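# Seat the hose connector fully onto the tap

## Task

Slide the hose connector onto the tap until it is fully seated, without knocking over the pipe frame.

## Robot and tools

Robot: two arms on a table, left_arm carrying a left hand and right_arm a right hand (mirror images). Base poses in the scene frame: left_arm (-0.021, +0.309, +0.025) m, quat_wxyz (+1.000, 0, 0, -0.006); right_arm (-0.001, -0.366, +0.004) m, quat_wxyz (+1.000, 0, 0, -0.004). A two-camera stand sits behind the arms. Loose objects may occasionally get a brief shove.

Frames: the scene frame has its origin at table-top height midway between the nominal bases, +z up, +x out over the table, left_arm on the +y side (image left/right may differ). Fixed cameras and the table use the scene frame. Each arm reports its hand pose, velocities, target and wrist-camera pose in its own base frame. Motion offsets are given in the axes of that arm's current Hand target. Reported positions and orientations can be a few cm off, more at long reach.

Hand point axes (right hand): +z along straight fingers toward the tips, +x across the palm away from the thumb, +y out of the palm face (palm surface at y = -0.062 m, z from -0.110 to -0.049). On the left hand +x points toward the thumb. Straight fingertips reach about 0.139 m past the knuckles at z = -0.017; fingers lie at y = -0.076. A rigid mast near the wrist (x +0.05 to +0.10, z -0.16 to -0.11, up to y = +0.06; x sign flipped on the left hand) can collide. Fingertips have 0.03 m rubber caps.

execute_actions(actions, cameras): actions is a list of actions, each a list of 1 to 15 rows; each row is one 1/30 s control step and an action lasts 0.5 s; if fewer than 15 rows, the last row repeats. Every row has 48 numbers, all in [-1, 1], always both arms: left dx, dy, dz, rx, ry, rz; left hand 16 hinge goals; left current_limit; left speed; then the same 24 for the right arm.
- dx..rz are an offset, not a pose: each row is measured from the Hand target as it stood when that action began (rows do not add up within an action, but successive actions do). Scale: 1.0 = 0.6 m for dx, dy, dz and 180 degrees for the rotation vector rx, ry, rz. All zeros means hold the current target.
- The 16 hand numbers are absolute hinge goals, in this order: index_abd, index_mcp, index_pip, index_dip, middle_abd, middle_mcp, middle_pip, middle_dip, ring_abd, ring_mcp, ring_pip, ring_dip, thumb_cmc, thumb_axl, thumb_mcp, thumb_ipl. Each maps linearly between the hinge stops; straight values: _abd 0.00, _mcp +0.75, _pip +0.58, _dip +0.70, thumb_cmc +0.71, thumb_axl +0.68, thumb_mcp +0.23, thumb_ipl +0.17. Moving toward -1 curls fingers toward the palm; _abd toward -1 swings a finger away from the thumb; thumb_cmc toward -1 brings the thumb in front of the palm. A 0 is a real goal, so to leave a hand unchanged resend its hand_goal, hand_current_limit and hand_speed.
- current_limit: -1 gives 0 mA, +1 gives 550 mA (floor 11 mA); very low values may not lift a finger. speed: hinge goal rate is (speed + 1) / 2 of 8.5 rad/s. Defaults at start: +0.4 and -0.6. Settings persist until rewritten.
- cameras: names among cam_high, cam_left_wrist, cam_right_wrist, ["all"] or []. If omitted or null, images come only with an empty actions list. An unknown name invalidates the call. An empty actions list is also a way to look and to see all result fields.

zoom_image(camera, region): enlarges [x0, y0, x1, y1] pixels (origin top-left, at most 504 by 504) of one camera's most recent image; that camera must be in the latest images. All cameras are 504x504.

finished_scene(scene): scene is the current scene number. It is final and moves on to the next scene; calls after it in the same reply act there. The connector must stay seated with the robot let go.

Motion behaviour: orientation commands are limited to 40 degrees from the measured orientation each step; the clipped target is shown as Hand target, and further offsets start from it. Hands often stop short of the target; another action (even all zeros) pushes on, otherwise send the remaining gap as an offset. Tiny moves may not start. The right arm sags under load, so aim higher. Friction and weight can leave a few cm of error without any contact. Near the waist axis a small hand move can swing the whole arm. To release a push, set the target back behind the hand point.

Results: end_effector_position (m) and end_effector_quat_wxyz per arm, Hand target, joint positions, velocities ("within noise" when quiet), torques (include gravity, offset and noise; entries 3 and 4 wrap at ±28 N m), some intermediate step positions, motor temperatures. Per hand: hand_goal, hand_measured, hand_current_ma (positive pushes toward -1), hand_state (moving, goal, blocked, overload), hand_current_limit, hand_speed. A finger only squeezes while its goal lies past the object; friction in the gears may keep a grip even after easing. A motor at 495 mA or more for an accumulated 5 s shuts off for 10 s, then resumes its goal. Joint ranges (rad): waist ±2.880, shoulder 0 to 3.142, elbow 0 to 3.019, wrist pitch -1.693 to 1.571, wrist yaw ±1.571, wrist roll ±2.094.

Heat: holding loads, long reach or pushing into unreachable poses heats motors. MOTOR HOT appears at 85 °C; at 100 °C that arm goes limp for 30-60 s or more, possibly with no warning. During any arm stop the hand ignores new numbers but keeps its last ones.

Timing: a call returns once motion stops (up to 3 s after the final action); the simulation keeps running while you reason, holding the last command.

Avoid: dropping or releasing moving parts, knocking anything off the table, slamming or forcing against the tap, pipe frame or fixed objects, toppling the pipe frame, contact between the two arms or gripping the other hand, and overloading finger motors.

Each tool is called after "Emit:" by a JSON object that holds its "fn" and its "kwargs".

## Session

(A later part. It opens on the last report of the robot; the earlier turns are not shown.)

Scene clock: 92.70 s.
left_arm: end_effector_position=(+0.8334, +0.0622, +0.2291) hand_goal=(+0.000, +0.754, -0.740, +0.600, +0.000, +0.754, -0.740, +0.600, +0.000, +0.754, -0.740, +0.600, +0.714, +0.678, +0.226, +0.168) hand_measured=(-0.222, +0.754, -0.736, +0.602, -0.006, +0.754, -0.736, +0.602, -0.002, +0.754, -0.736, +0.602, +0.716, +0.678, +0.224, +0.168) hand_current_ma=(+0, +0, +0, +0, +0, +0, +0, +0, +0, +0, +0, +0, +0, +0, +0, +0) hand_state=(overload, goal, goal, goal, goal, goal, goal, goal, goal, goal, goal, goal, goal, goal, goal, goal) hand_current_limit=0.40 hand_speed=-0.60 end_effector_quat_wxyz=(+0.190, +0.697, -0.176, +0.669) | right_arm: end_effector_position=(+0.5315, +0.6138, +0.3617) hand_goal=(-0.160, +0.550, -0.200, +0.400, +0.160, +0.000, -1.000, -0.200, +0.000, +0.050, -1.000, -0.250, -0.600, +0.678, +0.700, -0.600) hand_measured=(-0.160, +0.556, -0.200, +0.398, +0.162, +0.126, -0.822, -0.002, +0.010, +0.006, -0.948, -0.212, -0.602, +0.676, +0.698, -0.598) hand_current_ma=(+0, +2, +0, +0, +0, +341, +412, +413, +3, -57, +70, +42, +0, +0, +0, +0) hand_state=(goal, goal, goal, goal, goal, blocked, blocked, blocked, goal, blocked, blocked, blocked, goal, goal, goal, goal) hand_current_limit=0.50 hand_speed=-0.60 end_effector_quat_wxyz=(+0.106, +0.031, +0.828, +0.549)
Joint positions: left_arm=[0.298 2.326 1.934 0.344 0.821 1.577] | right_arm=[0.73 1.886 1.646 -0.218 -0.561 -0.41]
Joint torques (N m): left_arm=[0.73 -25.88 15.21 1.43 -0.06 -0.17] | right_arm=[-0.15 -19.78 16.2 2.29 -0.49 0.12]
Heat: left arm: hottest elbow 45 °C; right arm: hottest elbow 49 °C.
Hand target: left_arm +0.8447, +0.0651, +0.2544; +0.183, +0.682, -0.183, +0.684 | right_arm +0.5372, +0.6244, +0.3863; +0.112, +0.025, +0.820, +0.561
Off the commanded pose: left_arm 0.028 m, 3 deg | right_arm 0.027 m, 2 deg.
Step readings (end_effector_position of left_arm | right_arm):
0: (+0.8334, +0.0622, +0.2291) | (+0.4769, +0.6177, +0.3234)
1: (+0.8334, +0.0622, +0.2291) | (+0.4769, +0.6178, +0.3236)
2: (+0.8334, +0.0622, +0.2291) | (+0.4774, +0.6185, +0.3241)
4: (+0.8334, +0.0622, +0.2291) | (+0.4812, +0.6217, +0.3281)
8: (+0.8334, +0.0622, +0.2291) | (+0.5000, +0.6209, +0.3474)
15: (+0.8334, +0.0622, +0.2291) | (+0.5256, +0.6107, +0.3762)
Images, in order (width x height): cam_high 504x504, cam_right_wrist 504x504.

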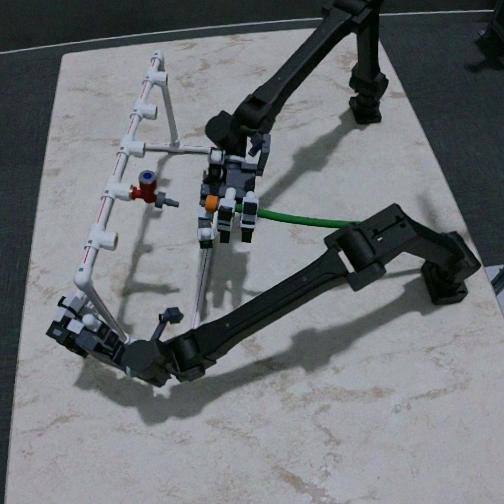

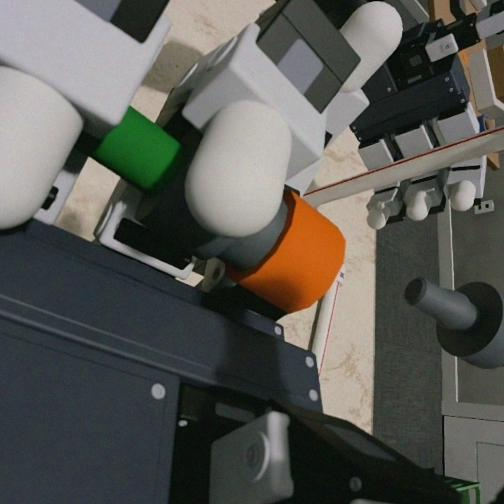

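Emit:
{"fn": "execute_actions", "kwargs": {"actions": [[[0,0,0,0,0,0, 0,0.754,-0.74,0.6,0,0.754,-0.74,0.6,0,0.754,-0.74,0.6,0.714,0.678,0.226,0.168,0.4,-0.6, 0.001,-0.002,0.022,0.0041,0.0058,-0.0382, -0.16,0.55,-0.2,0.4, 0.16,0,-1,-0.2, 0,0.05,-1,-0.25, -0.6,0.678,0.7,-0.6,0.5,-0.6]]], "cameras": ["cam_high","cam_right_wrist"]}}

Emit:
{"fn": "zoom_image", "kwargs": {"camera": "cam_high", "region": [150, 170, 230, 250]}}

Emit:
{"fn": "zoom_image", "kwargs": {"camera": "cam_right_wrist", "region": [220, 170, 370, 320]}}

Emit:
{"fn": "zoom_image", "kwargs": {"camera": "cam_right_wrist", "region": [354, 220, 504, 370]}}

Scene clock: 99.93 s.
left_arm: end_effector_position=(+0.8334, +0.0622, +0.2291) hand_goal=(+0.000, +0.754, -0.740, +0.600, +0.000, +0.754, -0.740, +0.600, +0.000, +0.754, -0.740, +0.600, +0.714, +0.678, +0.226, +0.168) hand_measured=(-0.222, +0.754, -0.736, +0.602, -0.006, +0.754, -0.736, +0.602, -0.002, +0.754, -0.736, +0.602, +0.716, +0.678, +0.224, +0.168) hand_current_ma=(+0, +0, +0, +0, +0, +0, +0, +0, +0, +0, +0, +0, +0, +0, +0, +0) hand_state=(overload, goal, goal, goal, goal, goal, goal, goal, goal, goal, goal, goal, goal, goal, goal, goal) hand_current_limit=0.40 hand_speed=-0.60 end_effector_quat_wxyz=(+0.190, +0.697, -0.176, +0.669) | right_arm: end_effector_position=(+0.5310, +0.6283, +0.3592) hand_goal=(-0.160, +0.550, -0.200, +0.400, +0.160, +0.000, -1.000, -0.200, +0.000, +0.050, -1.000, -0.250, -0.600, +0.678, +0.700, -0.600) hand_measured=(-0.160, +0.556, -0.200, +0.398, +0.162, +0.126, -0.822, -0.002, +0.010, +0.006, -0.948, -0.212, -0.602, +0.676, +0.698, -0.598) hand_current_ma=(+0, +2, +0, +0, +0, +341, +412, +412, +3, -57, +70, +42, +0, +0, +0, +0) hand_state=(goal, goal, goal, goal, goal, blocked, blocked, blocked, goal, blocked, blocked, blocked, goal, goal, goal, goal) hand_current_limit=0.50 hand_speed=-0.60 end_effector_quat_wxyz=(+0.129, -0.022, +0.832, +0.539)
Joint positions: left_arm=[0.298 2.326 1.934 0.344 0.821 1.577] | right_arm=[0.73 1.932 1.717 -0.264 -0.576 -0.537]
Joint torques (N m): left_arm=[0.73 -25.88 15.21 1.43 -0.05 -0.17] | right_arm=[-0.03 -20.37 16.35 2.06 -0.57 0.01]
Heat: left arm: hottest elbow 47 °C; right arm: hottest elbow 50 °C.
Hand target: left_arm +0.8447, +0.0651, +0.2544; +0.183, +0.682, -0.183, +0.684 | right_arm +0.5396, +0.6362, +0.3806; +0.138, -0.029, +0.825, +0.548
Off the commanded pose: left_arm 0.028 m, 3 deg | right_arm 0.024 m, 2 deg.
Step readings (end_effector_position of left_arm | right_arm):
0: (+0.8334, +0.0622, +0.2291) | (+0.5315, +0.6138, +0.3617)
1: (+0.8334, +0.0622, +0.2291) | (+0.5315, +0.6139, +0.3616)
2: (+0.8334, +0.0622, +0.2291) | (+0.5309, +0.6146, +0.3621)
4: (+0.8334, +0.0622, +0.2291) | (+0.5308, +0.6178, +0.3633)
8: (+0.8334, +0.0622, +0.2291) | (+0.5324, +0.6242, +0.3638)
15: (+0.8334, +0.0622, +0.2291) | (+0.5317, +0.6277, +0.3568)
Images, in order (width x height): cam_high 504x504, cam_right_wrist 504x504.

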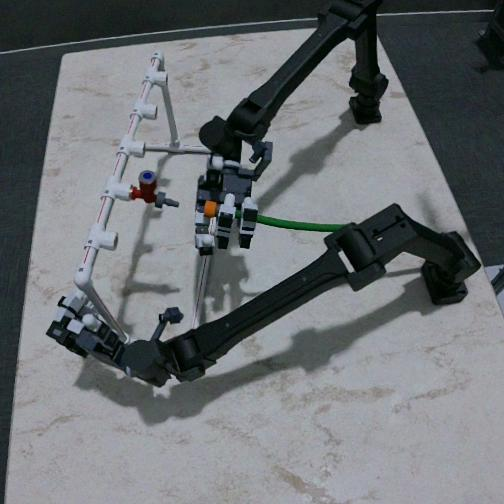

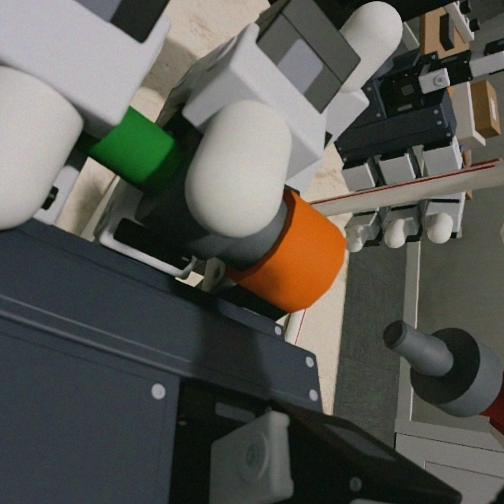

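Scaled by 6.300 from the camera's 504x504 image, which has a finer 720x720 frame.

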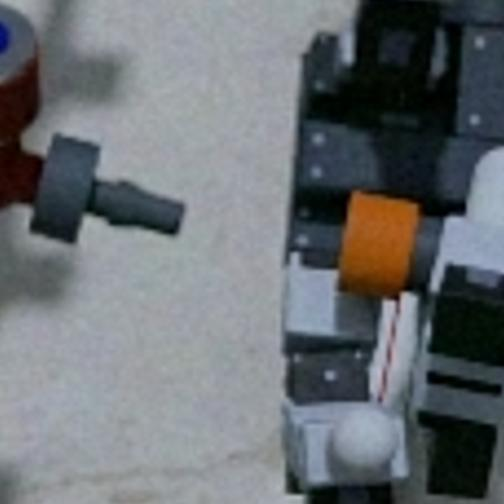

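Scaled by 3.360 from the camera's 504x504 image, which has a finer 720x720 frame.

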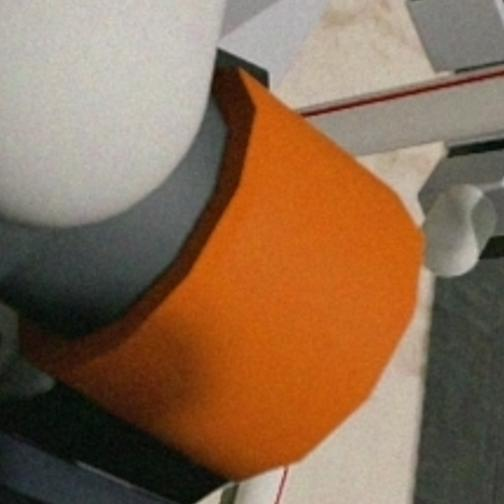

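Scaled by 3.360 from the camera's 504x504 image, which has a finer 720x720 frame.

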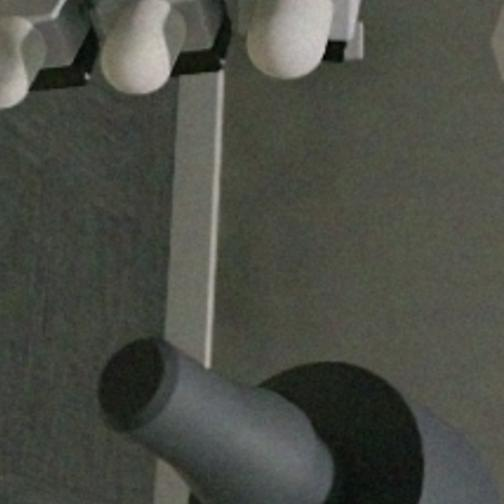

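Emit:
{"fn": "execute_actions", "kwargs": {"actions": [[[0,0,0,0,0,0, 0,0.754,-0.74,0.6,0,0.754,-0.74,0.6,0,0.754,-0.74,0.6,0.714,0.678,0.226,0.168,0.4,-0.6, -0.010,-0.0152,0.005,0.0011,-0.0044,-0.0101, -0.16,0.55,-0.2,0.4, 0.16,0,-1,-0.2, 0,0.05,-1,-0.25, -0.6,0.678,0.7,-0.6,0.5,-0.6]]], "cameras": ["cam_high","cam_right_wrist"]}}

Emit:
{"fn": "zoom_image", "kwargs": {"camera": "cam_high", "region": [150, 170, 230, 250]}}

Emit:
{"fn": "zoom_image", "kwargs": {"camera": "cam_right_wrist", "region": [304, 220, 504, 420]}}

Scene clock: 103.90 s.
left_arm: end_effector_position=(+0.8334, +0.0622, +0.2291) hand_goal=(+0.000, +0.754, -0.740, +0.600, +0.000, +0.754, -0.740, +0.600, +0.000, +0.754, -0.740, +0.600, +0.714, +0.678, +0.226, +0.168) hand_measured=(-0.222, +0.754, -0.736, +0.602, -0.006, +0.754, -0.736, +0.602, -0.002, +0.754, -0.736, +0.602, +0.716, +0.678, +0.224, +0.168) hand_current_ma=(+0, +0, +0, +0, +0, +0, +0, +0, +0, +0, +0, +0, +0, +0, +0, +0) hand_state=(overload, goal, goal, goal, goal, goal, goal, goal, goal, goal, goal, goal, goal, goal, goal, goal) hand_current_limit=0.40 hand_speed=-0.60 end_effector_quat_wxyz=(+0.190, +0.697, -0.176, +0.669) | right_arm: end_effector_position=(+0.5352, +0.6295, +0.3480) hand_goal=(-0.160, +0.550, -0.200, +0.400, +0.160, +0.000, -1.000, -0.200, +0.000, +0.050, -1.000, -0.250, -0.600, +0.678, +0.700, -0.600) hand_measured=(-0.160, +0.556, -0.200, +0.398, +0.162, +0.126, -0.822, -0.002, +0.010, +0.006, -0.948, -0.212, -0.602, +0.676, +0.698, -0.598) hand_current_ma=(+0, +2, +0, +0, +0, +341, +413, +412, +3, -57, +70, +42, +0, +0, +0, +0) hand_state=(goal, goal, goal, goal, goal, blocked, blocked, blocked, goal, blocked, blocked, blocked, goal, goal, goal, goal) hand_current_limit=0.50 hand_speed=-0.60 end_effector_quat_wxyz=(+0.136, -0.032, +0.835, +0.532)
Joint positions: left_arm=[0.298 2.326 1.934 0.344 0.821 1.577] | right_arm=[0.725 1.951 1.724 -0.264 -0.576 -0.573]
Joint torques (N m): left_arm=[0.79 -25.88 15.2 1.43 -0.06 -0.17] | right_arm=[-0.32 -20.89 16.53 2.56 -0.42 0.03]
Heat: left arm: hottest elbow 47 °C; right arm: hottest elbow 51 °C.
Hand target: left_arm +0.8447, +0.0651, +0.2544; +0.183, +0.682, -0.183, +0.684 | right_arm +0.5477, +0.6348, +0.3728; +0.152, -0.038, +0.824, +0.544
Off the commanded pose: left_arm 0.028 m, 3 deg | right_arm 0.028 m, 3 deg.
Step readings (end_effector_position of left_arm | right_arm):
0: (+0.8334, +0.0622, +0.2291) | (+0.5310, +0.6283, +0.3592)
1: (+0.8334, +0.0622, +0.2291) | (+0.5309, +0.6283, +0.3592)
2: (+0.8334, +0.0622, +0.2291) | (+0.5308, +0.6285, +0.3589)
4: (+0.8334, +0.0622, +0.2291) | (+0.5307, +0.6291, +0.3589)
8: (+0.8334, +0.0622, +0.2291) | (+0.5321, +0.6303, +0.3550)
15: (+0.8334, +0.0622, +0.2291) | (+0.5351, +0.6296, +0.3483)
Images, in order (width x height): cam_high 504x504, cam_right_wrist 504x504.

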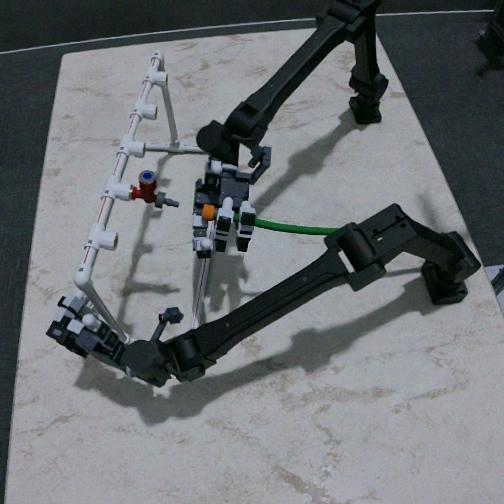

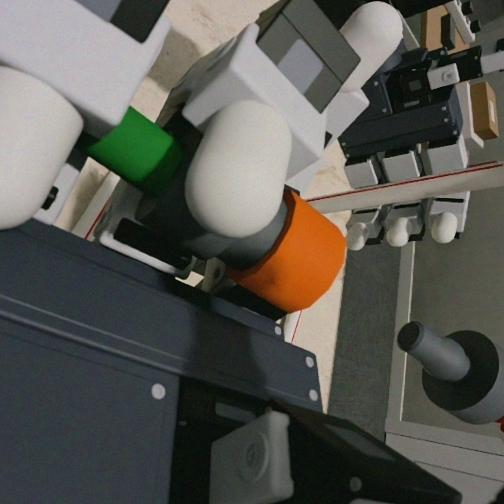

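Scaled by 6.300 from the camera's 504x504 image, which has a finer 720x720 frame.

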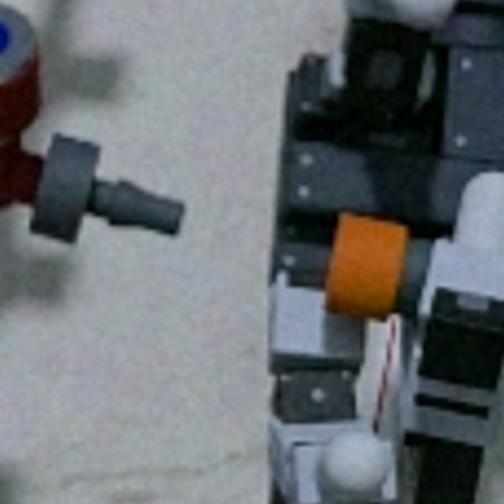

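Scaled by 2.520 from the camera's 504x504 image, which has a finer 720x720 frame.

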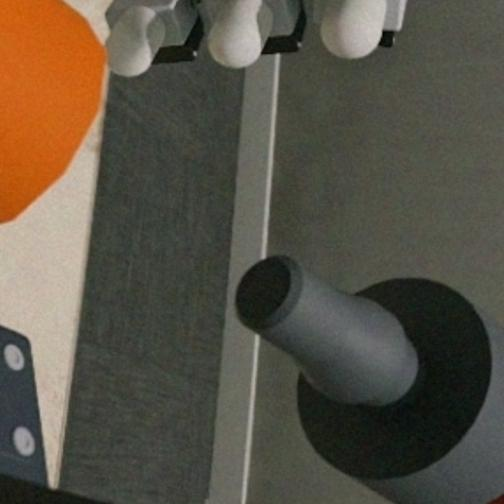

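Emit:
{"fn": "execute_actions", "kwargs": {"actions": [[[0,0,0,0,0,0, 0,0.754,-0.74,0.6,0,0.754,-0.74,0.6,0,0.754,-0.74,0.6,0.714,0.678,0.226,0.168,0.4,-0.6, -0.0565,-0.002,-0.005,0.0007,-0.0063,-0.0057, -0.16,0.55,-0.2,0.4, 0.16,0,-1,-0.2, 0,0.05,-1,-0.25, -0.6,0.678,0.7,-0.6,0.5,-0.6]]], "cameras": ["cam_high","cam_right_wrist"]}}

Emit:
{"fn": "zoom_image", "kwargs": {"camera": "cam_high", "region": [140, 170, 220, 250]}}

Emit:
{"fn": "zoom_image", "kwargs": {"camera": "cam_right_wrist", "region": [254, 170, 504, 420]}}

Scene clock: 106.80 s.
left_arm: end_effector_position=(+0.8334, +0.0622, +0.2291) hand_goal=(+0.000, +0.754, -0.740, +0.600, +0.000, +0.754, -0.740, +0.600, +0.000, +0.754, -0.740, +0.600, +0.714, +0.678, +0.226, +0.168) hand_measured=(-0.222, +0.754, -0.736, +0.602, -0.006, +0.754, -0.736, +0.602, -0.002, +0.754, -0.736, +0.602, +0.716, +0.678, +0.224, +0.168) hand_current_ma=(+0, +0, +0, +0, +0, +0, +0, +0, +0, +0, +0, +0, +0, +0, +0, +0) hand_state=(overload, goal, goal, goal, goal, goal, goal, goal, goal, goal, goal, goal, goal, goal, goal, goal) hand_current_limit=0.40 hand_speed=-0.60 end_effector_quat_wxyz=(+0.190, +0.697, -0.176, +0.669) | right_arm: end_effector_position=(+0.5700, +0.6206, +0.3603) hand_goal=(-0.160, +0.550, -0.200, +0.400, +0.160, +0.000, -1.000, -0.200, +0.000, +0.050, -1.000, -0.250, -0.600, +0.678, +0.700, -0.600) hand_measured=(-0.160, +0.556, -0.200, +0.398, +0.162, +0.126, -0.822, -0.002, +0.010, +0.006, -0.948, -0.212, -0.602, +0.676, +0.698, -0.598) hand_current_ma=(+0, +2, +0, +0, +0, +341, +413, +412, +3, -57, +70, +42, +0, +0, +0, +0) hand_state=(goal, goal, goal, goal, goal, blocked, blocked, blocked, goal, blocked, blocked, blocked, goal, goal, goal, goal) hand_current_limit=0.50 hand_speed=-0.60 end_effector_quat_wxyz=(+0.155, -0.034, +0.831, +0.533)
Joint positions: left_arm=[0.298 2.326 1.934 0.344 0.821 1.577] | right_arm=[0.684 1.997 1.822 -0.305 -0.587 -0.605]
Joint torques (N m): left_arm=[0.73 -25.82 15.2 1.43 -0.05 -0.17] | right_arm=[-0.73 -21.48 16.85 2.15 -0.53 0.11]
Motor temperatures (°C): left_arm=[37 43 48 35 29 32] | right_arm=[35 41 51 32 33 29]
Heat: left arm: hottest elbow 48 °C; right arm: hottest elbow 51 °C.
Hand target: left_arm +0.8447, +0.0651, +0.2544; +0.183, +0.682, -0.183, +0.684 | right_arm +0.5795, +0.6280, +0.3830; +0.165, -0.040, +0.823, +0.543
Off the commanded pose: left_arm 0.028 m, 3 deg | right_arm 0.026 m, 2 deg.
Step readings (end_effector_position of left_arm | right_arm):
0: (+0.8334, +0.0622, +0.2291) | (+0.5351, +0.6295, +0.3480)
1: (+0.8334, +0.0622, +0.2291) | (+0.5354, +0.6293, +0.3482)
2: (+0.8334, +0.0622, +0.2291) | (+0.5369, +0.6286, +0.3488)
4: (+0.8334, +0.0622, +0.2291) | (+0.5422, +0.6283, +0.3522)
8: (+0.8334, +0.0622, +0.2291) | (+0.5538, +0.6273, +0.3595)
15: (+0.8334, +0.0622, +0.2291) | (+0.5674, +0.6211, +0.3632)
Images, in order (width x height): cam_high 504x504, cam_right_wrist 504x504.

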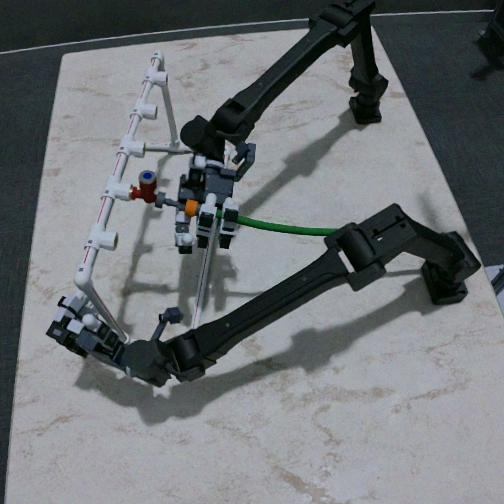

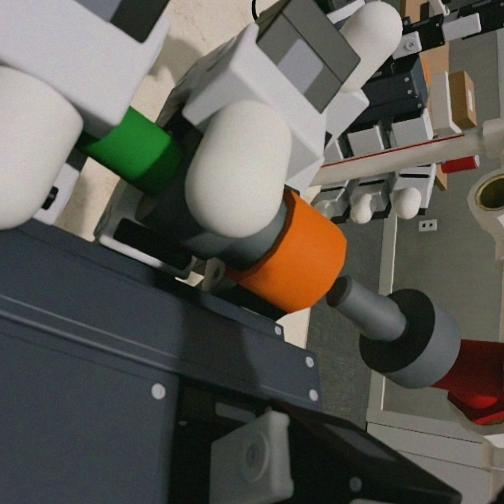

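Scaled by 6.300 from the camera's 504x504 image, which has a finer 720x720 frame.

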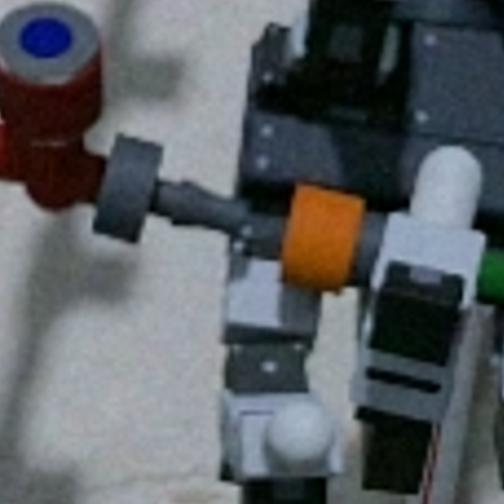

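Scaled by 2.016 from the camera's 504x504 image, which has a finer 720x720 frame.

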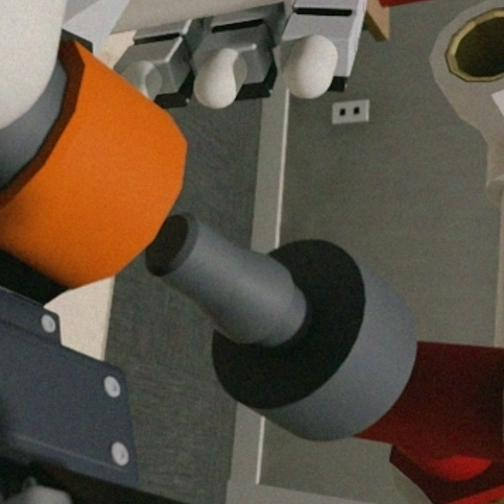

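Emit:
{"fn": "execute_actions", "kwargs": {"actions": [[[0,0,0,0,0,0, 0,0.754,-0.74,0.6,0,0.754,-0.74,0.6,0,0.754,-0.74,0.6,0.714,0.678,0.226,0.168,0.4,-0.6, -0.03,-0.0015,-0.0075,0,0,0, -0.16,0.55,-0.2,0.4, 0.16,0,-1,-0.2, 0,0.05,-1,-0.25, -0.6,0.678,0.7,-0.6,0.5,-0.6]]], "cameras": ["cam_high","cam_right_wrist"]}}

Emit:
{"fn": "zoom_image", "kwargs": {"camera": "cam_high", "region": [140, 170, 220, 250]}}

Emit:
{"fn": "zoom_image", "kwargs": {"camera": "cam_right_wrist", "region": [234, 170, 484, 420]}}

Scene clock: 109.40 s.
left_arm: end_effector_position=(+0.8334, +0.0622, +0.2291) hand_goal=(+0.000, +0.754, -0.740, +0.600, +0.000, +0.754, -0.740, +0.600, +0.000, +0.754, -0.740, +0.600, +0.714, +0.678, +0.226, +0.168) hand_measured=(-0.222, +0.754, -0.736, +0.602, -0.006, +0.754, -0.736, +0.602, -0.002, +0.754, -0.736, +0.602, +0.716, +0.678, +0.224, +0.168) hand_current_ma=(+0, +0, +0, +0, +0, +0, +0, +0, +0, +0, +0, +0, +0, +0, +0, +0) hand_state=(overload, goal, goal, goal, goal, goal, goal, goal, goal, goal, goal, goal, goal, goal, goal, goal) hand_current_limit=0.40 hand_speed=-0.60 end_effector_quat_wxyz=(+0.190, +0.697, -0.176, +0.669) | right_arm: end_effector_position=(+0.5819, +0.6192, +0.3672) hand_goal=(-0.160, +0.550, -0.200, +0.400, +0.160, +0.000, -1.000, -0.200, +0.000, +0.050, -1.000, -0.250, -0.600, +0.678, +0.700, -0.600) hand_measured=(-0.160, +0.556, -0.200, +0.398, +0.162, +0.126, -0.822, -0.002, +0.010, +0.006, -0.948, -0.212, -0.602, +0.676, +0.698, -0.598) hand_current_ma=(+0, +2, +0, +0, +0, +341, +412, +413, +3, -57, +70, +42, +0, +0, +0, +0) hand_state=(goal, goal, goal, goal, goal, blocked, blocked, blocked, goal, blocked, blocked, blocked, goal, goal, goal, goal) hand_current_limit=0.50 hand_speed=-0.60 end_effector_quat_wxyz=(+0.153, -0.037, +0.831, +0.533)
Joint positions: left_arm=[0.298 2.326 1.934 0.344 0.821 1.577] | right_arm=[0.67 2.021 1.879 -0.344 -0.606 -0.618]
Joint torques (N m): left_arm=[0.73 -25.88 15.2 1.42 -0.05 -0.17] | right_arm=[-0.79 -21.71 16.88 2.22 -0.55 0.12]
Heat: left arm: hottest elbow 48 °C; right arm: hottest elbow 52 °C.
Hand target: left_arm +0.8447, +0.0651, +0.2544; +0.183, +0.682, -0.183, +0.684 | right_arm +0.5958, +0.6214, +0.3894; +0.165, -0.040, +0.823, +0.543
Off the commanded pose: left_arm 0.028 m, 3 deg | right_arm 0.026 m, 2 deg.
Step readings (end_effector_position of left_arm | right_arm):
0: (+0.8334, +0.0622, +0.2291) | (+0.5700, +0.6206, +0.3603)
1: (+0.8334, +0.0622, +0.2291) | (+0.5700, +0.6207, +0.3601)
2: (+0.8334, +0.0622, +0.2291) | (+0.5697, +0.6211, +0.3604)
4: (+0.8334, +0.0622, +0.2291) | (+0.5722, +0.6208, +0.3619)
8: (+0.8334, +0.0622, +0.2291) | (+0.5766, +0.6208, +0.3659)
15: (+0.8334, +0.0622, +0.2291) | (+0.5810, +0.6188, +0.3690)
Images, in order (width x height): cam_high 504x504, cam_right_wrist 504x504.

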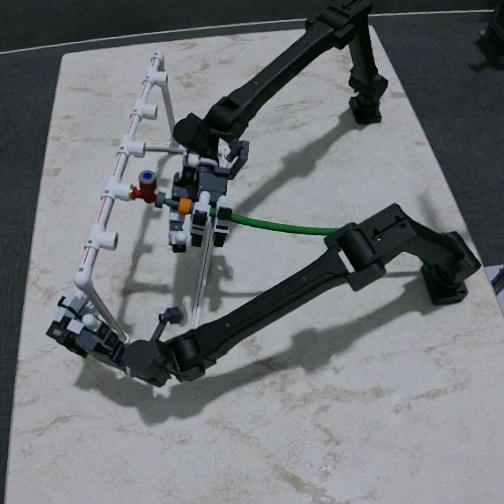

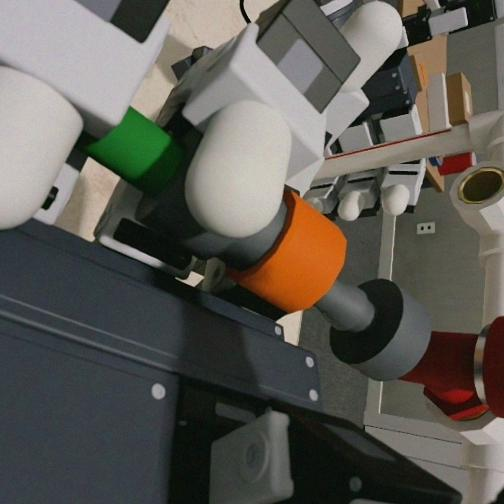

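Scaled by 6.300 from the camera's 504x504 image, which has a finer 720x720 frame.

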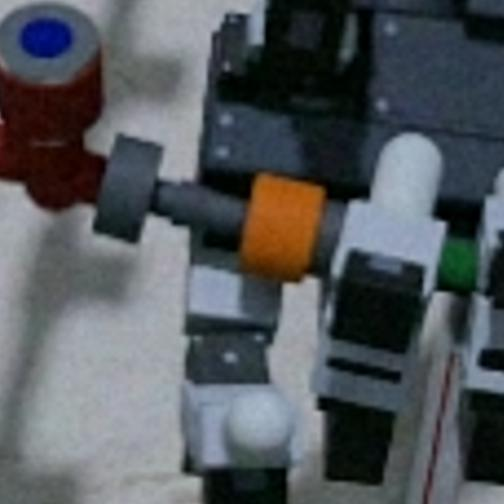

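Scaled by 2.016 from the camera's 504x504 image, which has a finer 720x720 frame.

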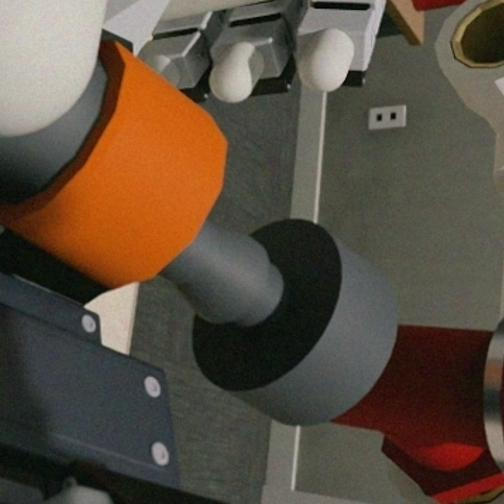

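Emit:
{"fn": "execute_actions", "kwargs": {"actions": [[[0,0,0,0,0,0, 0,0.754,-0.74,0.6,0,0.754,-0.74,0.6,0,0.754,-0.74,0.6,0.714,0.678,0.226,0.168,0.4,-0.6, -0.011,-0.009,-0.008,0,0,0, -0.16,0.55,-0.2,0.4, 0.16,0,-1,-0.2, 0,0.05,-1,-0.25, -0.6,0.678,0.7,-0.6,0.5,-0.6]]], "cameras": ["cam_high","cam_right_wrist"]}}

Emit:
{"fn": "zoom_image", "kwargs": {"camera": "cam_high", "region": [140, 170, 220, 250]}}

Emit:
{"fn": "zoom_image", "kwargs": {"camera": "cam_right_wrist", "region": [234, 170, 484, 420]}}

Scene clock: 111.07 s.
left_arm: end_effector_position=(+0.8334, +0.0622, +0.2291) hand_goal=(+0.000, +0.754, -0.740, +0.600, +0.000, +0.754, -0.740, +0.600, +0.000, +0.754, -0.740, +0.600, +0.714, +0.678, +0.226, +0.168) hand_measured=(-0.222, +0.754, -0.736, +0.602, -0.006, +0.754, -0.736, +0.602, -0.002, +0.754, -0.736, +0.602, +0.716, +0.678, +0.224, +0.168) hand_current_ma=(+0, +0, +0, +0, +0, +0, +0, +0, +0, +0, +0, +0, +0, +0, +0, +0) hand_state=(overload, goal, goal, goal, goal, goal, goal, goal, goal, goal, goal, goal, goal, goal, goal, goal) hand_current_limit=0.40 hand_speed=-0.60 end_effector_quat_wxyz=(+0.190, +0.697, -0.176, +0.669) | right_arm: end_effector_position=(+0.5882, +0.6122, +0.3661) hand_goal=(-0.160, +0.550, -0.200, +0.400, +0.160, +0.000, -1.000, -0.200, +0.000, +0.050, -1.000, -0.250, -0.600, +0.678, +0.700, -0.600) hand_measured=(-0.160, +0.556, -0.200, +0.398, +0.160, +0.126, -0.822, -0.002, +0.010, +0.006, -0.948, -0.212, -0.602, +0.676, +0.698, -0.598) hand_current_ma=(+0, +2, +0, +0, +0, +341, +412, +412, +3, -59, +70, +42, +0, +0, +0, +0) hand_state=(goal, goal, goal, goal, goal, blocked, blocked, blocked, goal, blocked, blocked, blocked, goal, goal, goal, goal) hand_current_limit=0.50 hand_speed=-0.60 end_effector_quat_wxyz=(+0.153, -0.038, +0.831, +0.533)
Joint positions: left_arm=[0.298 2.326 1.934 0.344 0.821 1.577] | right_arm=[0.657 2.025 1.882 -0.348 -0.619 -0.626]
Joint torques (N m): left_arm=[0.73 -25.82 15.2 1.44 -0.05 -0.17] | right_arm=[-0.62 -21.54 16.77 2.09 -0.54 0.13]
Heat: left arm: hottest elbow 48 °C; right arm: hottest elbow 52 °C.
Hand target: left_arm +0.8447, +0.0651, +0.2544; +0.183, +0.682, -0.183, +0.684 | right_arm +0.6022, +0.6142, +0.3882; +0.165, -0.040, +0.823, +0.542
Off the commanded pose: left_arm 0.028 m, 3 deg | right_arm 0.027 m, 2 deg.
Step readings (end_effector_position of left_arm | right_arm):
0: (+0.8334, +0.0622, +0.2291) | (+0.5819, +0.6192, +0.3672)
1: (+0.8334, +0.0622, +0.2291) | (+0.5818, +0.6192, +0.3672)
2: (+0.8334, +0.0622, +0.2291) | (+0.5822, +0.6186, +0.3673)
4: (+0.8334, +0.0622, +0.2291) | (+0.5828, +0.6173, +0.3671)
8: (+0.8334, +0.0622, +0.2291) | (+0.5848, +0.6148, +0.3668)
15: (+0.8334, +0.0622, +0.2291) | (+0.5879, +0.6120, +0.3659)
Images, in order (width x height): cam_high 504x504, cam_right_wrist 504x504.

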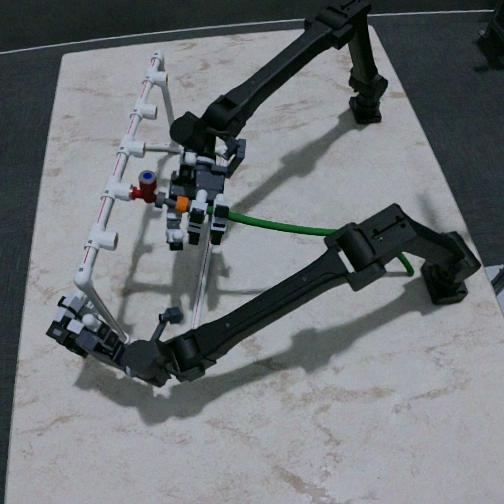

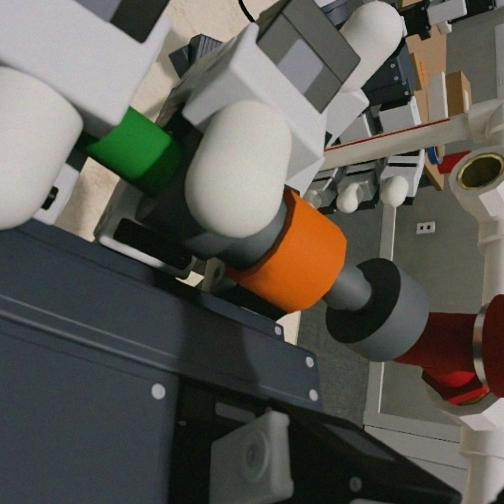

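Scaled by 6.300 from the camera's 504x504 image, which has a finer 720x720 frame.

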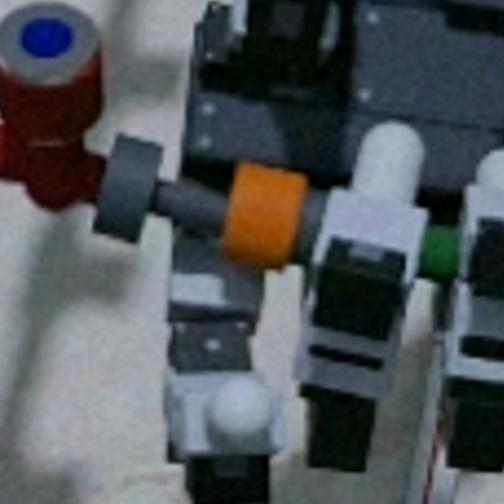

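Scaled by 2.016 from the camera's 504x504 image, which has a finer 720x720 frame.

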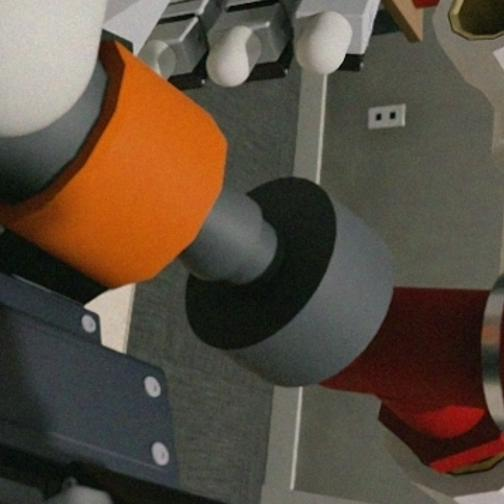

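Emit:
{"fn": "zoom_image", "kwargs": {"camera": "cam_high", "region": [152, 180, 202, 230]}}

Scaled by 10.080 from the camera's 504x504 image, which has a finer 720x720 frame.

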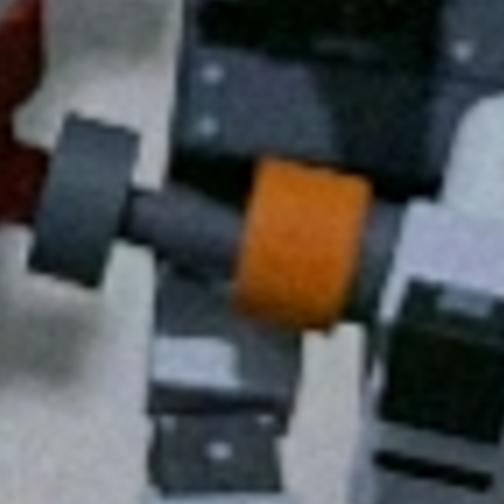

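Emit:
{"fn": "execute_actions", "kwargs": {"actions": [[[0,0,-0.04,0,0,0, 0,0.754,-0.74,0.6,0,0.754,-0.74,0.6,0,0.754,-0.74,0.6,0.714,0.678,0.226,0.168,0.4,-0.6, -0.02,-0.001,-0.0015,0,0,0, -0.16,0.55,-0.2,0.4, 0.16,0,-1,-0.2, 0,0.05,-1,-0.25, -0.6,0.678,0.7,-0.6,0.5,-0.6]]], "cameras": ["all"]}}

Emit:
{"fn": "zoom_image", "kwargs": {"camera": "cam_high", "region": [30, 250, 210, 400]}}

Emit:
{"fn": "zoom_image", "kwargs": {"camera": "cam_high", "region": [140, 170, 220, 250]}}

Emit:
{"fn": "zoom_image", "kwargs": {"camera": "cam_right_wrist", "region": [234, 170, 484, 420]}}

Scene clock: 113.40 s.
left_arm: end_effector_position=(+0.8286, +0.0757, +0.2300) hand_goal=(+0.000, +0.754, -0.740, +0.600, +0.000, +0.754, -0.740, +0.600, +0.000, +0.754, -0.740, +0.600, +0.714, +0.678, +0.226, +0.168) hand_measured=(-0.222, +0.754, -0.736, +0.602, -0.006, +0.754, -0.736, +0.602, -0.002, +0.754, -0.736, +0.602, +0.716, +0.678, +0.224, +0.168) hand_current_ma=(+0, +0, +0, +0, +0, +0, +0, +0, +0, +0, +0, +0, +0, +0, +0, +0) hand_state=(overload, goal, goal, goal, goal, goal, goal, goal, goal, goal, goal, goal, goal, goal, goal, goal) hand_current_limit=0.40 hand_speed=-0.60 end_effector_quat_wxyz=(+0.190, +0.695, -0.177, +0.670) | right_arm: end_effector_position=(+0.5994, +0.6102, +0.3701) hand_goal=(-0.160, +0.550, -0.200, +0.400, +0.160, +0.000, -1.000, -0.200, +0.000, +0.050, -1.000, -0.250, -0.600, +0.678, +0.700, -0.600) hand_measured=(-0.160, +0.556, -0.200, +0.398, +0.160, +0.126, -0.822, -0.002, +0.010, +0.006, -0.948, -0.212, -0.602, +0.676, +0.698, -0.598) hand_current_ma=(+0, +2, +0, +0, +0, +341, +412, +412, +3, -59, +70, +42, +0, +0, +0, +0) hand_state=(goal, goal, goal, goal, goal, blocked, blocked, blocked, goal, blocked, blocked, blocked, goal, goal, goal, goal) hand_current_limit=0.50 hand_speed=-0.60 end_effector_quat_wxyz=(+0.154, -0.038, +0.831, +0.534)
Joint positions: left_arm=[0.317 2.326 1.934 0.349 0.842 1.577] | right_arm=[0.644 2.046 1.927 -0.375 -0.63 -0.634]
Joint torques (N m): left_arm=[0.79 -29.39 8.88 2.39 0.04 -0.16] | right_arm=[-0.73 -21.95 16.95 2.02 -0.54 0.14]
Heat: left arm: hottest elbow 49 °C; right arm: hottest elbow 53 °C.
Hand target: left_arm +0.8240, +0.0770, +0.2543; +0.183, +0.682, -0.183, +0.684 | right_arm +0.6135, +0.6117, +0.3919; +0.165, -0.040, +0.823, +0.542
Off the commanded pose: left_arm 0.025 m, 2 deg | right_arm 0.026 m, 2 deg.
Step readings (end_effector_position of left_arm | right_arm):
0: (+0.8334, +0.0622, +0.2291) | (+0.5882, +0.6122, +0.3661)
1: (+0.8334, +0.0622, +0.2291) | (+0.5882, +0.6122, +0.3663)
2: (+0.8328, +0.0618, +0.2291) | (+0.5889, +0.6119, +0.3665)
4: (+0.8313, +0.0621, +0.2292) | (+0.5913, +0.6113, +0.3677)
8: (+0.8298, +0.0655, +0.2294) | (+0.5955, +0.6114, +0.3696)
15: (+0.8288, +0.0738, +0.2299) | (+0.5994, +0.6099, +0.3700)

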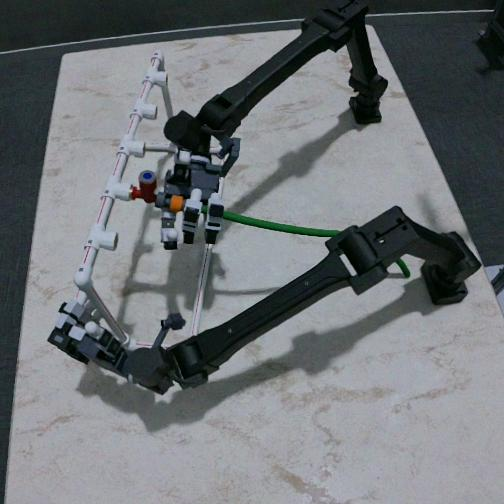

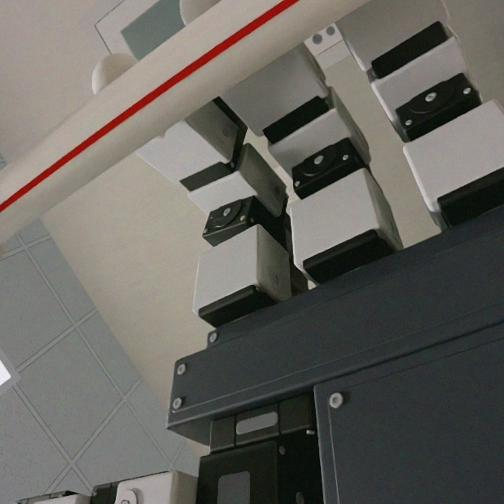

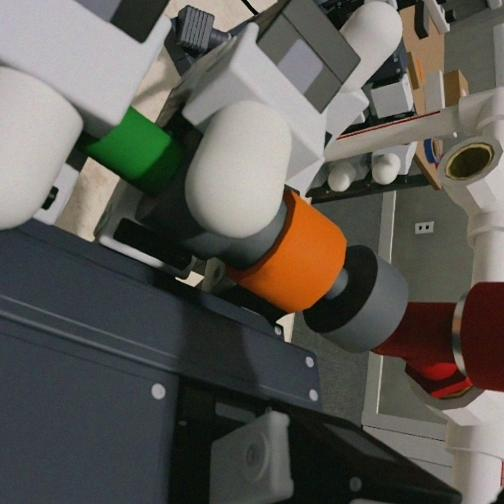

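Scaled by 2.800 from the camera's 504x504 image, which has a finer 720x720 frame.

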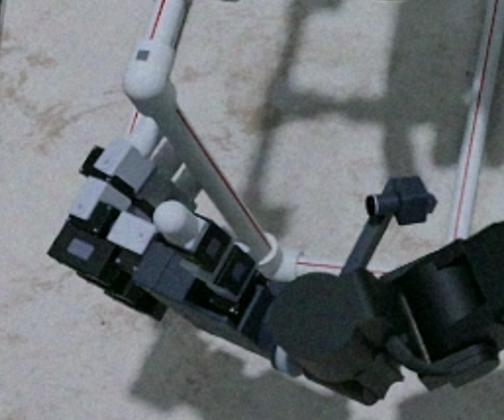

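Scaled by 6.300 from the camera's 504x504 image, which has a finer 720x720 frame.

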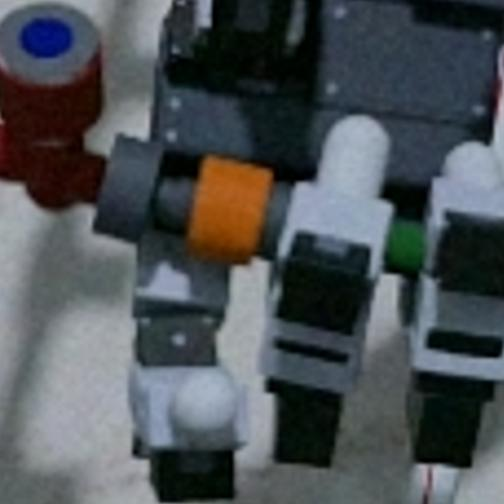

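Scaled by 2.016 from the camera's 504x504 image, which has a finer 720x720 frame.

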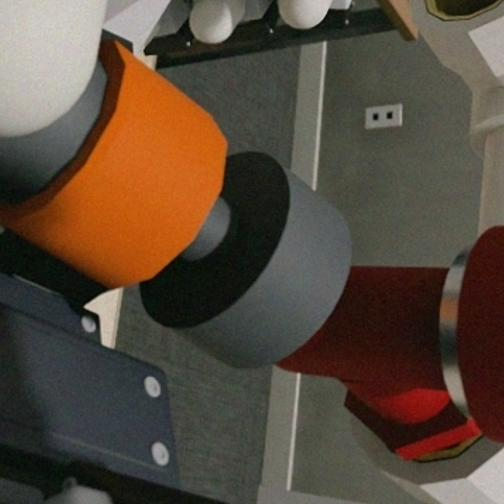

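Emit:
{"fn": "execute_actions", "kwargs": {"actions": [[[0,0,-0.01,0,0,0, 0,0.754,-0.74,0.6,0,0.754,-0.74,0.6,0,0.754,-0.74,0.6,0.714,0.678,0.226,0.168,0.4,-0.6, -0.02,-0.001,-0.0015,0,0,0, -0.16,0.55,-0.2,0.4, 0.16,0,-1,-0.2, 0,0.05,-1,-0.25, -0.6,0.678,0.7,-0.6,0.5,-0.6]]], "cameras": ["cam_high","cam_right_wrist"]}}

Emit:
{"fn": "zoom_image", "kwargs": {"camera": "cam_high", "region": [140, 170, 220, 250]}}

Emit:
{"fn": "zoom_image", "kwargs": {"camera": "cam_right_wrist", "region": [234, 170, 484, 420]}}

Scene clock: 114.77 s.
left_arm: end_effector_position=(+0.8249, +0.0758, +0.2264) hand_goal=(+0.000, +0.754, -0.740, +0.600, +0.000, +0.754, -0.740, +0.600, +0.000, +0.754, -0.740, +0.600, +0.714, +0.678, +0.226, +0.168) hand_measured=(-0.222, +0.754, -0.736, +0.602, -0.006, +0.754, -0.736, +0.602, -0.002, +0.754, -0.736, +0.602, +0.716, +0.678, +0.224, +0.168) hand_current_ma=(+0, +0, +0, +0, +0, +0, +0, +0, +0, +0, +0, +0, +0, +0, +0, +0) hand_state=(overload, goal, goal, goal, goal, goal, goal, goal, goal, goal, goal, goal, goal, goal, goal, goal) hand_current_limit=0.40 hand_speed=-0.60 end_effector_quat_wxyz=(+0.192, +0.696, -0.178, +0.669) | right_arm: end_effector_position=(+0.6062, +0.6097, +0.3712) hand_goal=(-0.160, +0.550, -0.200, +0.400, +0.160, +0.000, -1.000, -0.200, +0.000, +0.050, -1.000, -0.250, -0.600, +0.678, +0.700, -0.600) hand_measured=(-0.160, +0.556, -0.200, +0.398, +0.166, +0.114, -0.822, -0.002, +0.012, +0.004, -0.946, -0.212, -0.602, +0.676, +0.698, -0.598) hand_current_ma=(+0, +2, +0, +0, +1, +291, +412, +412, +5, -63, +72, +42, +0, +0, +0, +0) hand_state=(goal, goal, goal, goal, goal, blocked, blocked, blocked, goal, blocked, blocked, blocked, goal, goal, goal, goal) hand_current_limit=0.50 hand_speed=-0.60 end_effector_quat_wxyz=(+0.150, -0.041, +0.832, +0.532)
Joint positions: left_arm=[0.319 2.322 1.917 0.359 0.848 1.577] | right_arm=[0.636 2.065 1.966 -0.407 -0.643 -0.646]
Joint torques (N m): left_arm=[1.32 -29.57 8.53 2.32 0.07 -0.16] | right_arm=[-0.97 -22.07 17.48 2.11 -0.46 0.21]
Heat: left arm: hottest elbow 48 °C; right arm: hottest elbow 53 °C.
Hand target: left_arm +0.8188, +0.0800, +0.2543; +0.183, +0.682, -0.183, +0.684 | right_arm +0.6247, +0.6093, +0.3955; +0.165, -0.040, +0.823, +0.542
Off the commanded pose: left_arm 0.029 m, 3 deg | right_arm 0.031 m, 2 deg.
Step readings (end_effector_position of left_arm | right_arm):
0: (+0.8285, +0.0757, +0.2300) | (+0.5995, +0.6102, +0.3706)
1: (+0.8285, +0.0757, +0.2300) | (+0.5994, +0.6102, +0.3707)
2: (+0.8283, +0.0755, +0.2299) | (+0.6000, +0.6101, +0.3707)
4: (+0.8273, +0.0751, +0.2294) | (+0.6013, +0.6106, +0.3714)
8: (+0.8256, +0.0754, +0.2276) | (+0.6051, +0.6095, +0.3714)
15: (+0.8250, +0.0758, +0.2260) | (+0.6062, +0.6096, +0.3709)
Images, in order (width x height): cam_high 504x504, cam_right_wrist 504x504.

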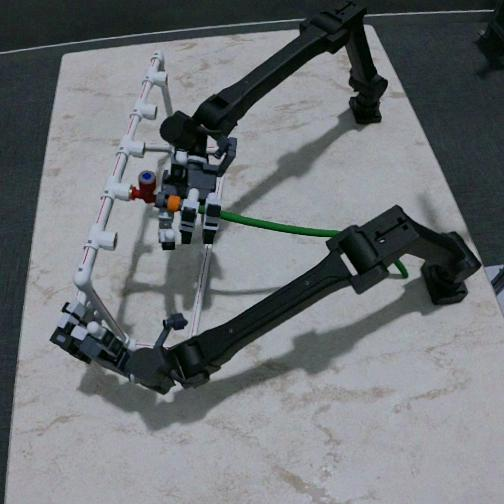

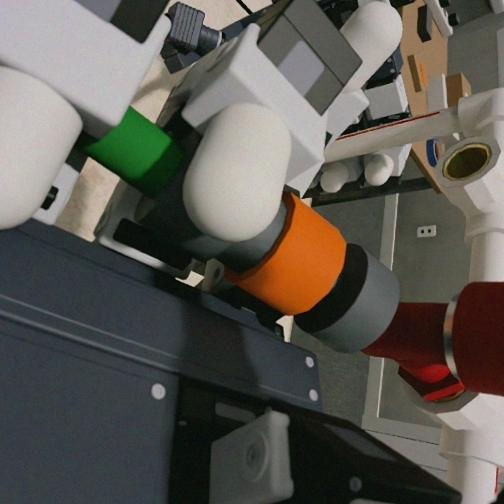

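Scaled by 6.300 from the camera's 504x504 image, which has a finer 720x720 frame.

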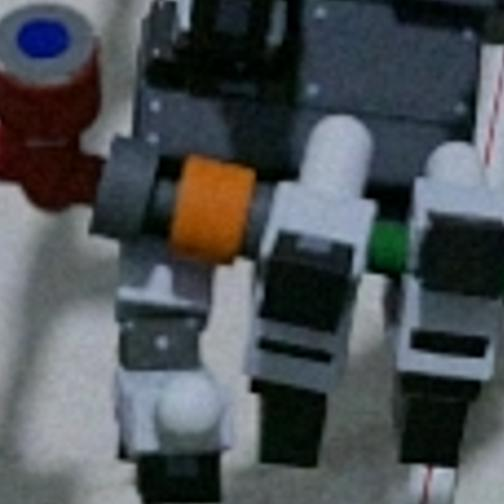

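Scaled by 2.016 from the camera's 504x504 image, which has a finer 720x720 frame.

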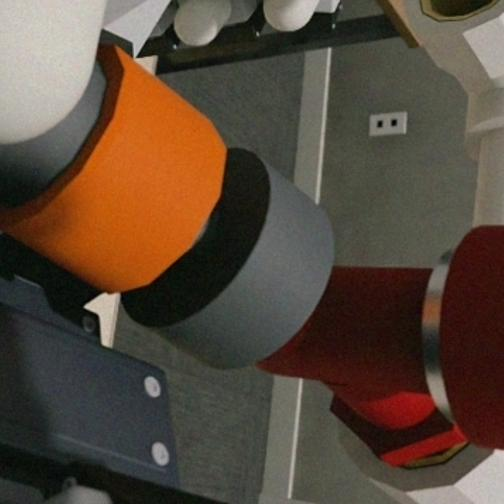

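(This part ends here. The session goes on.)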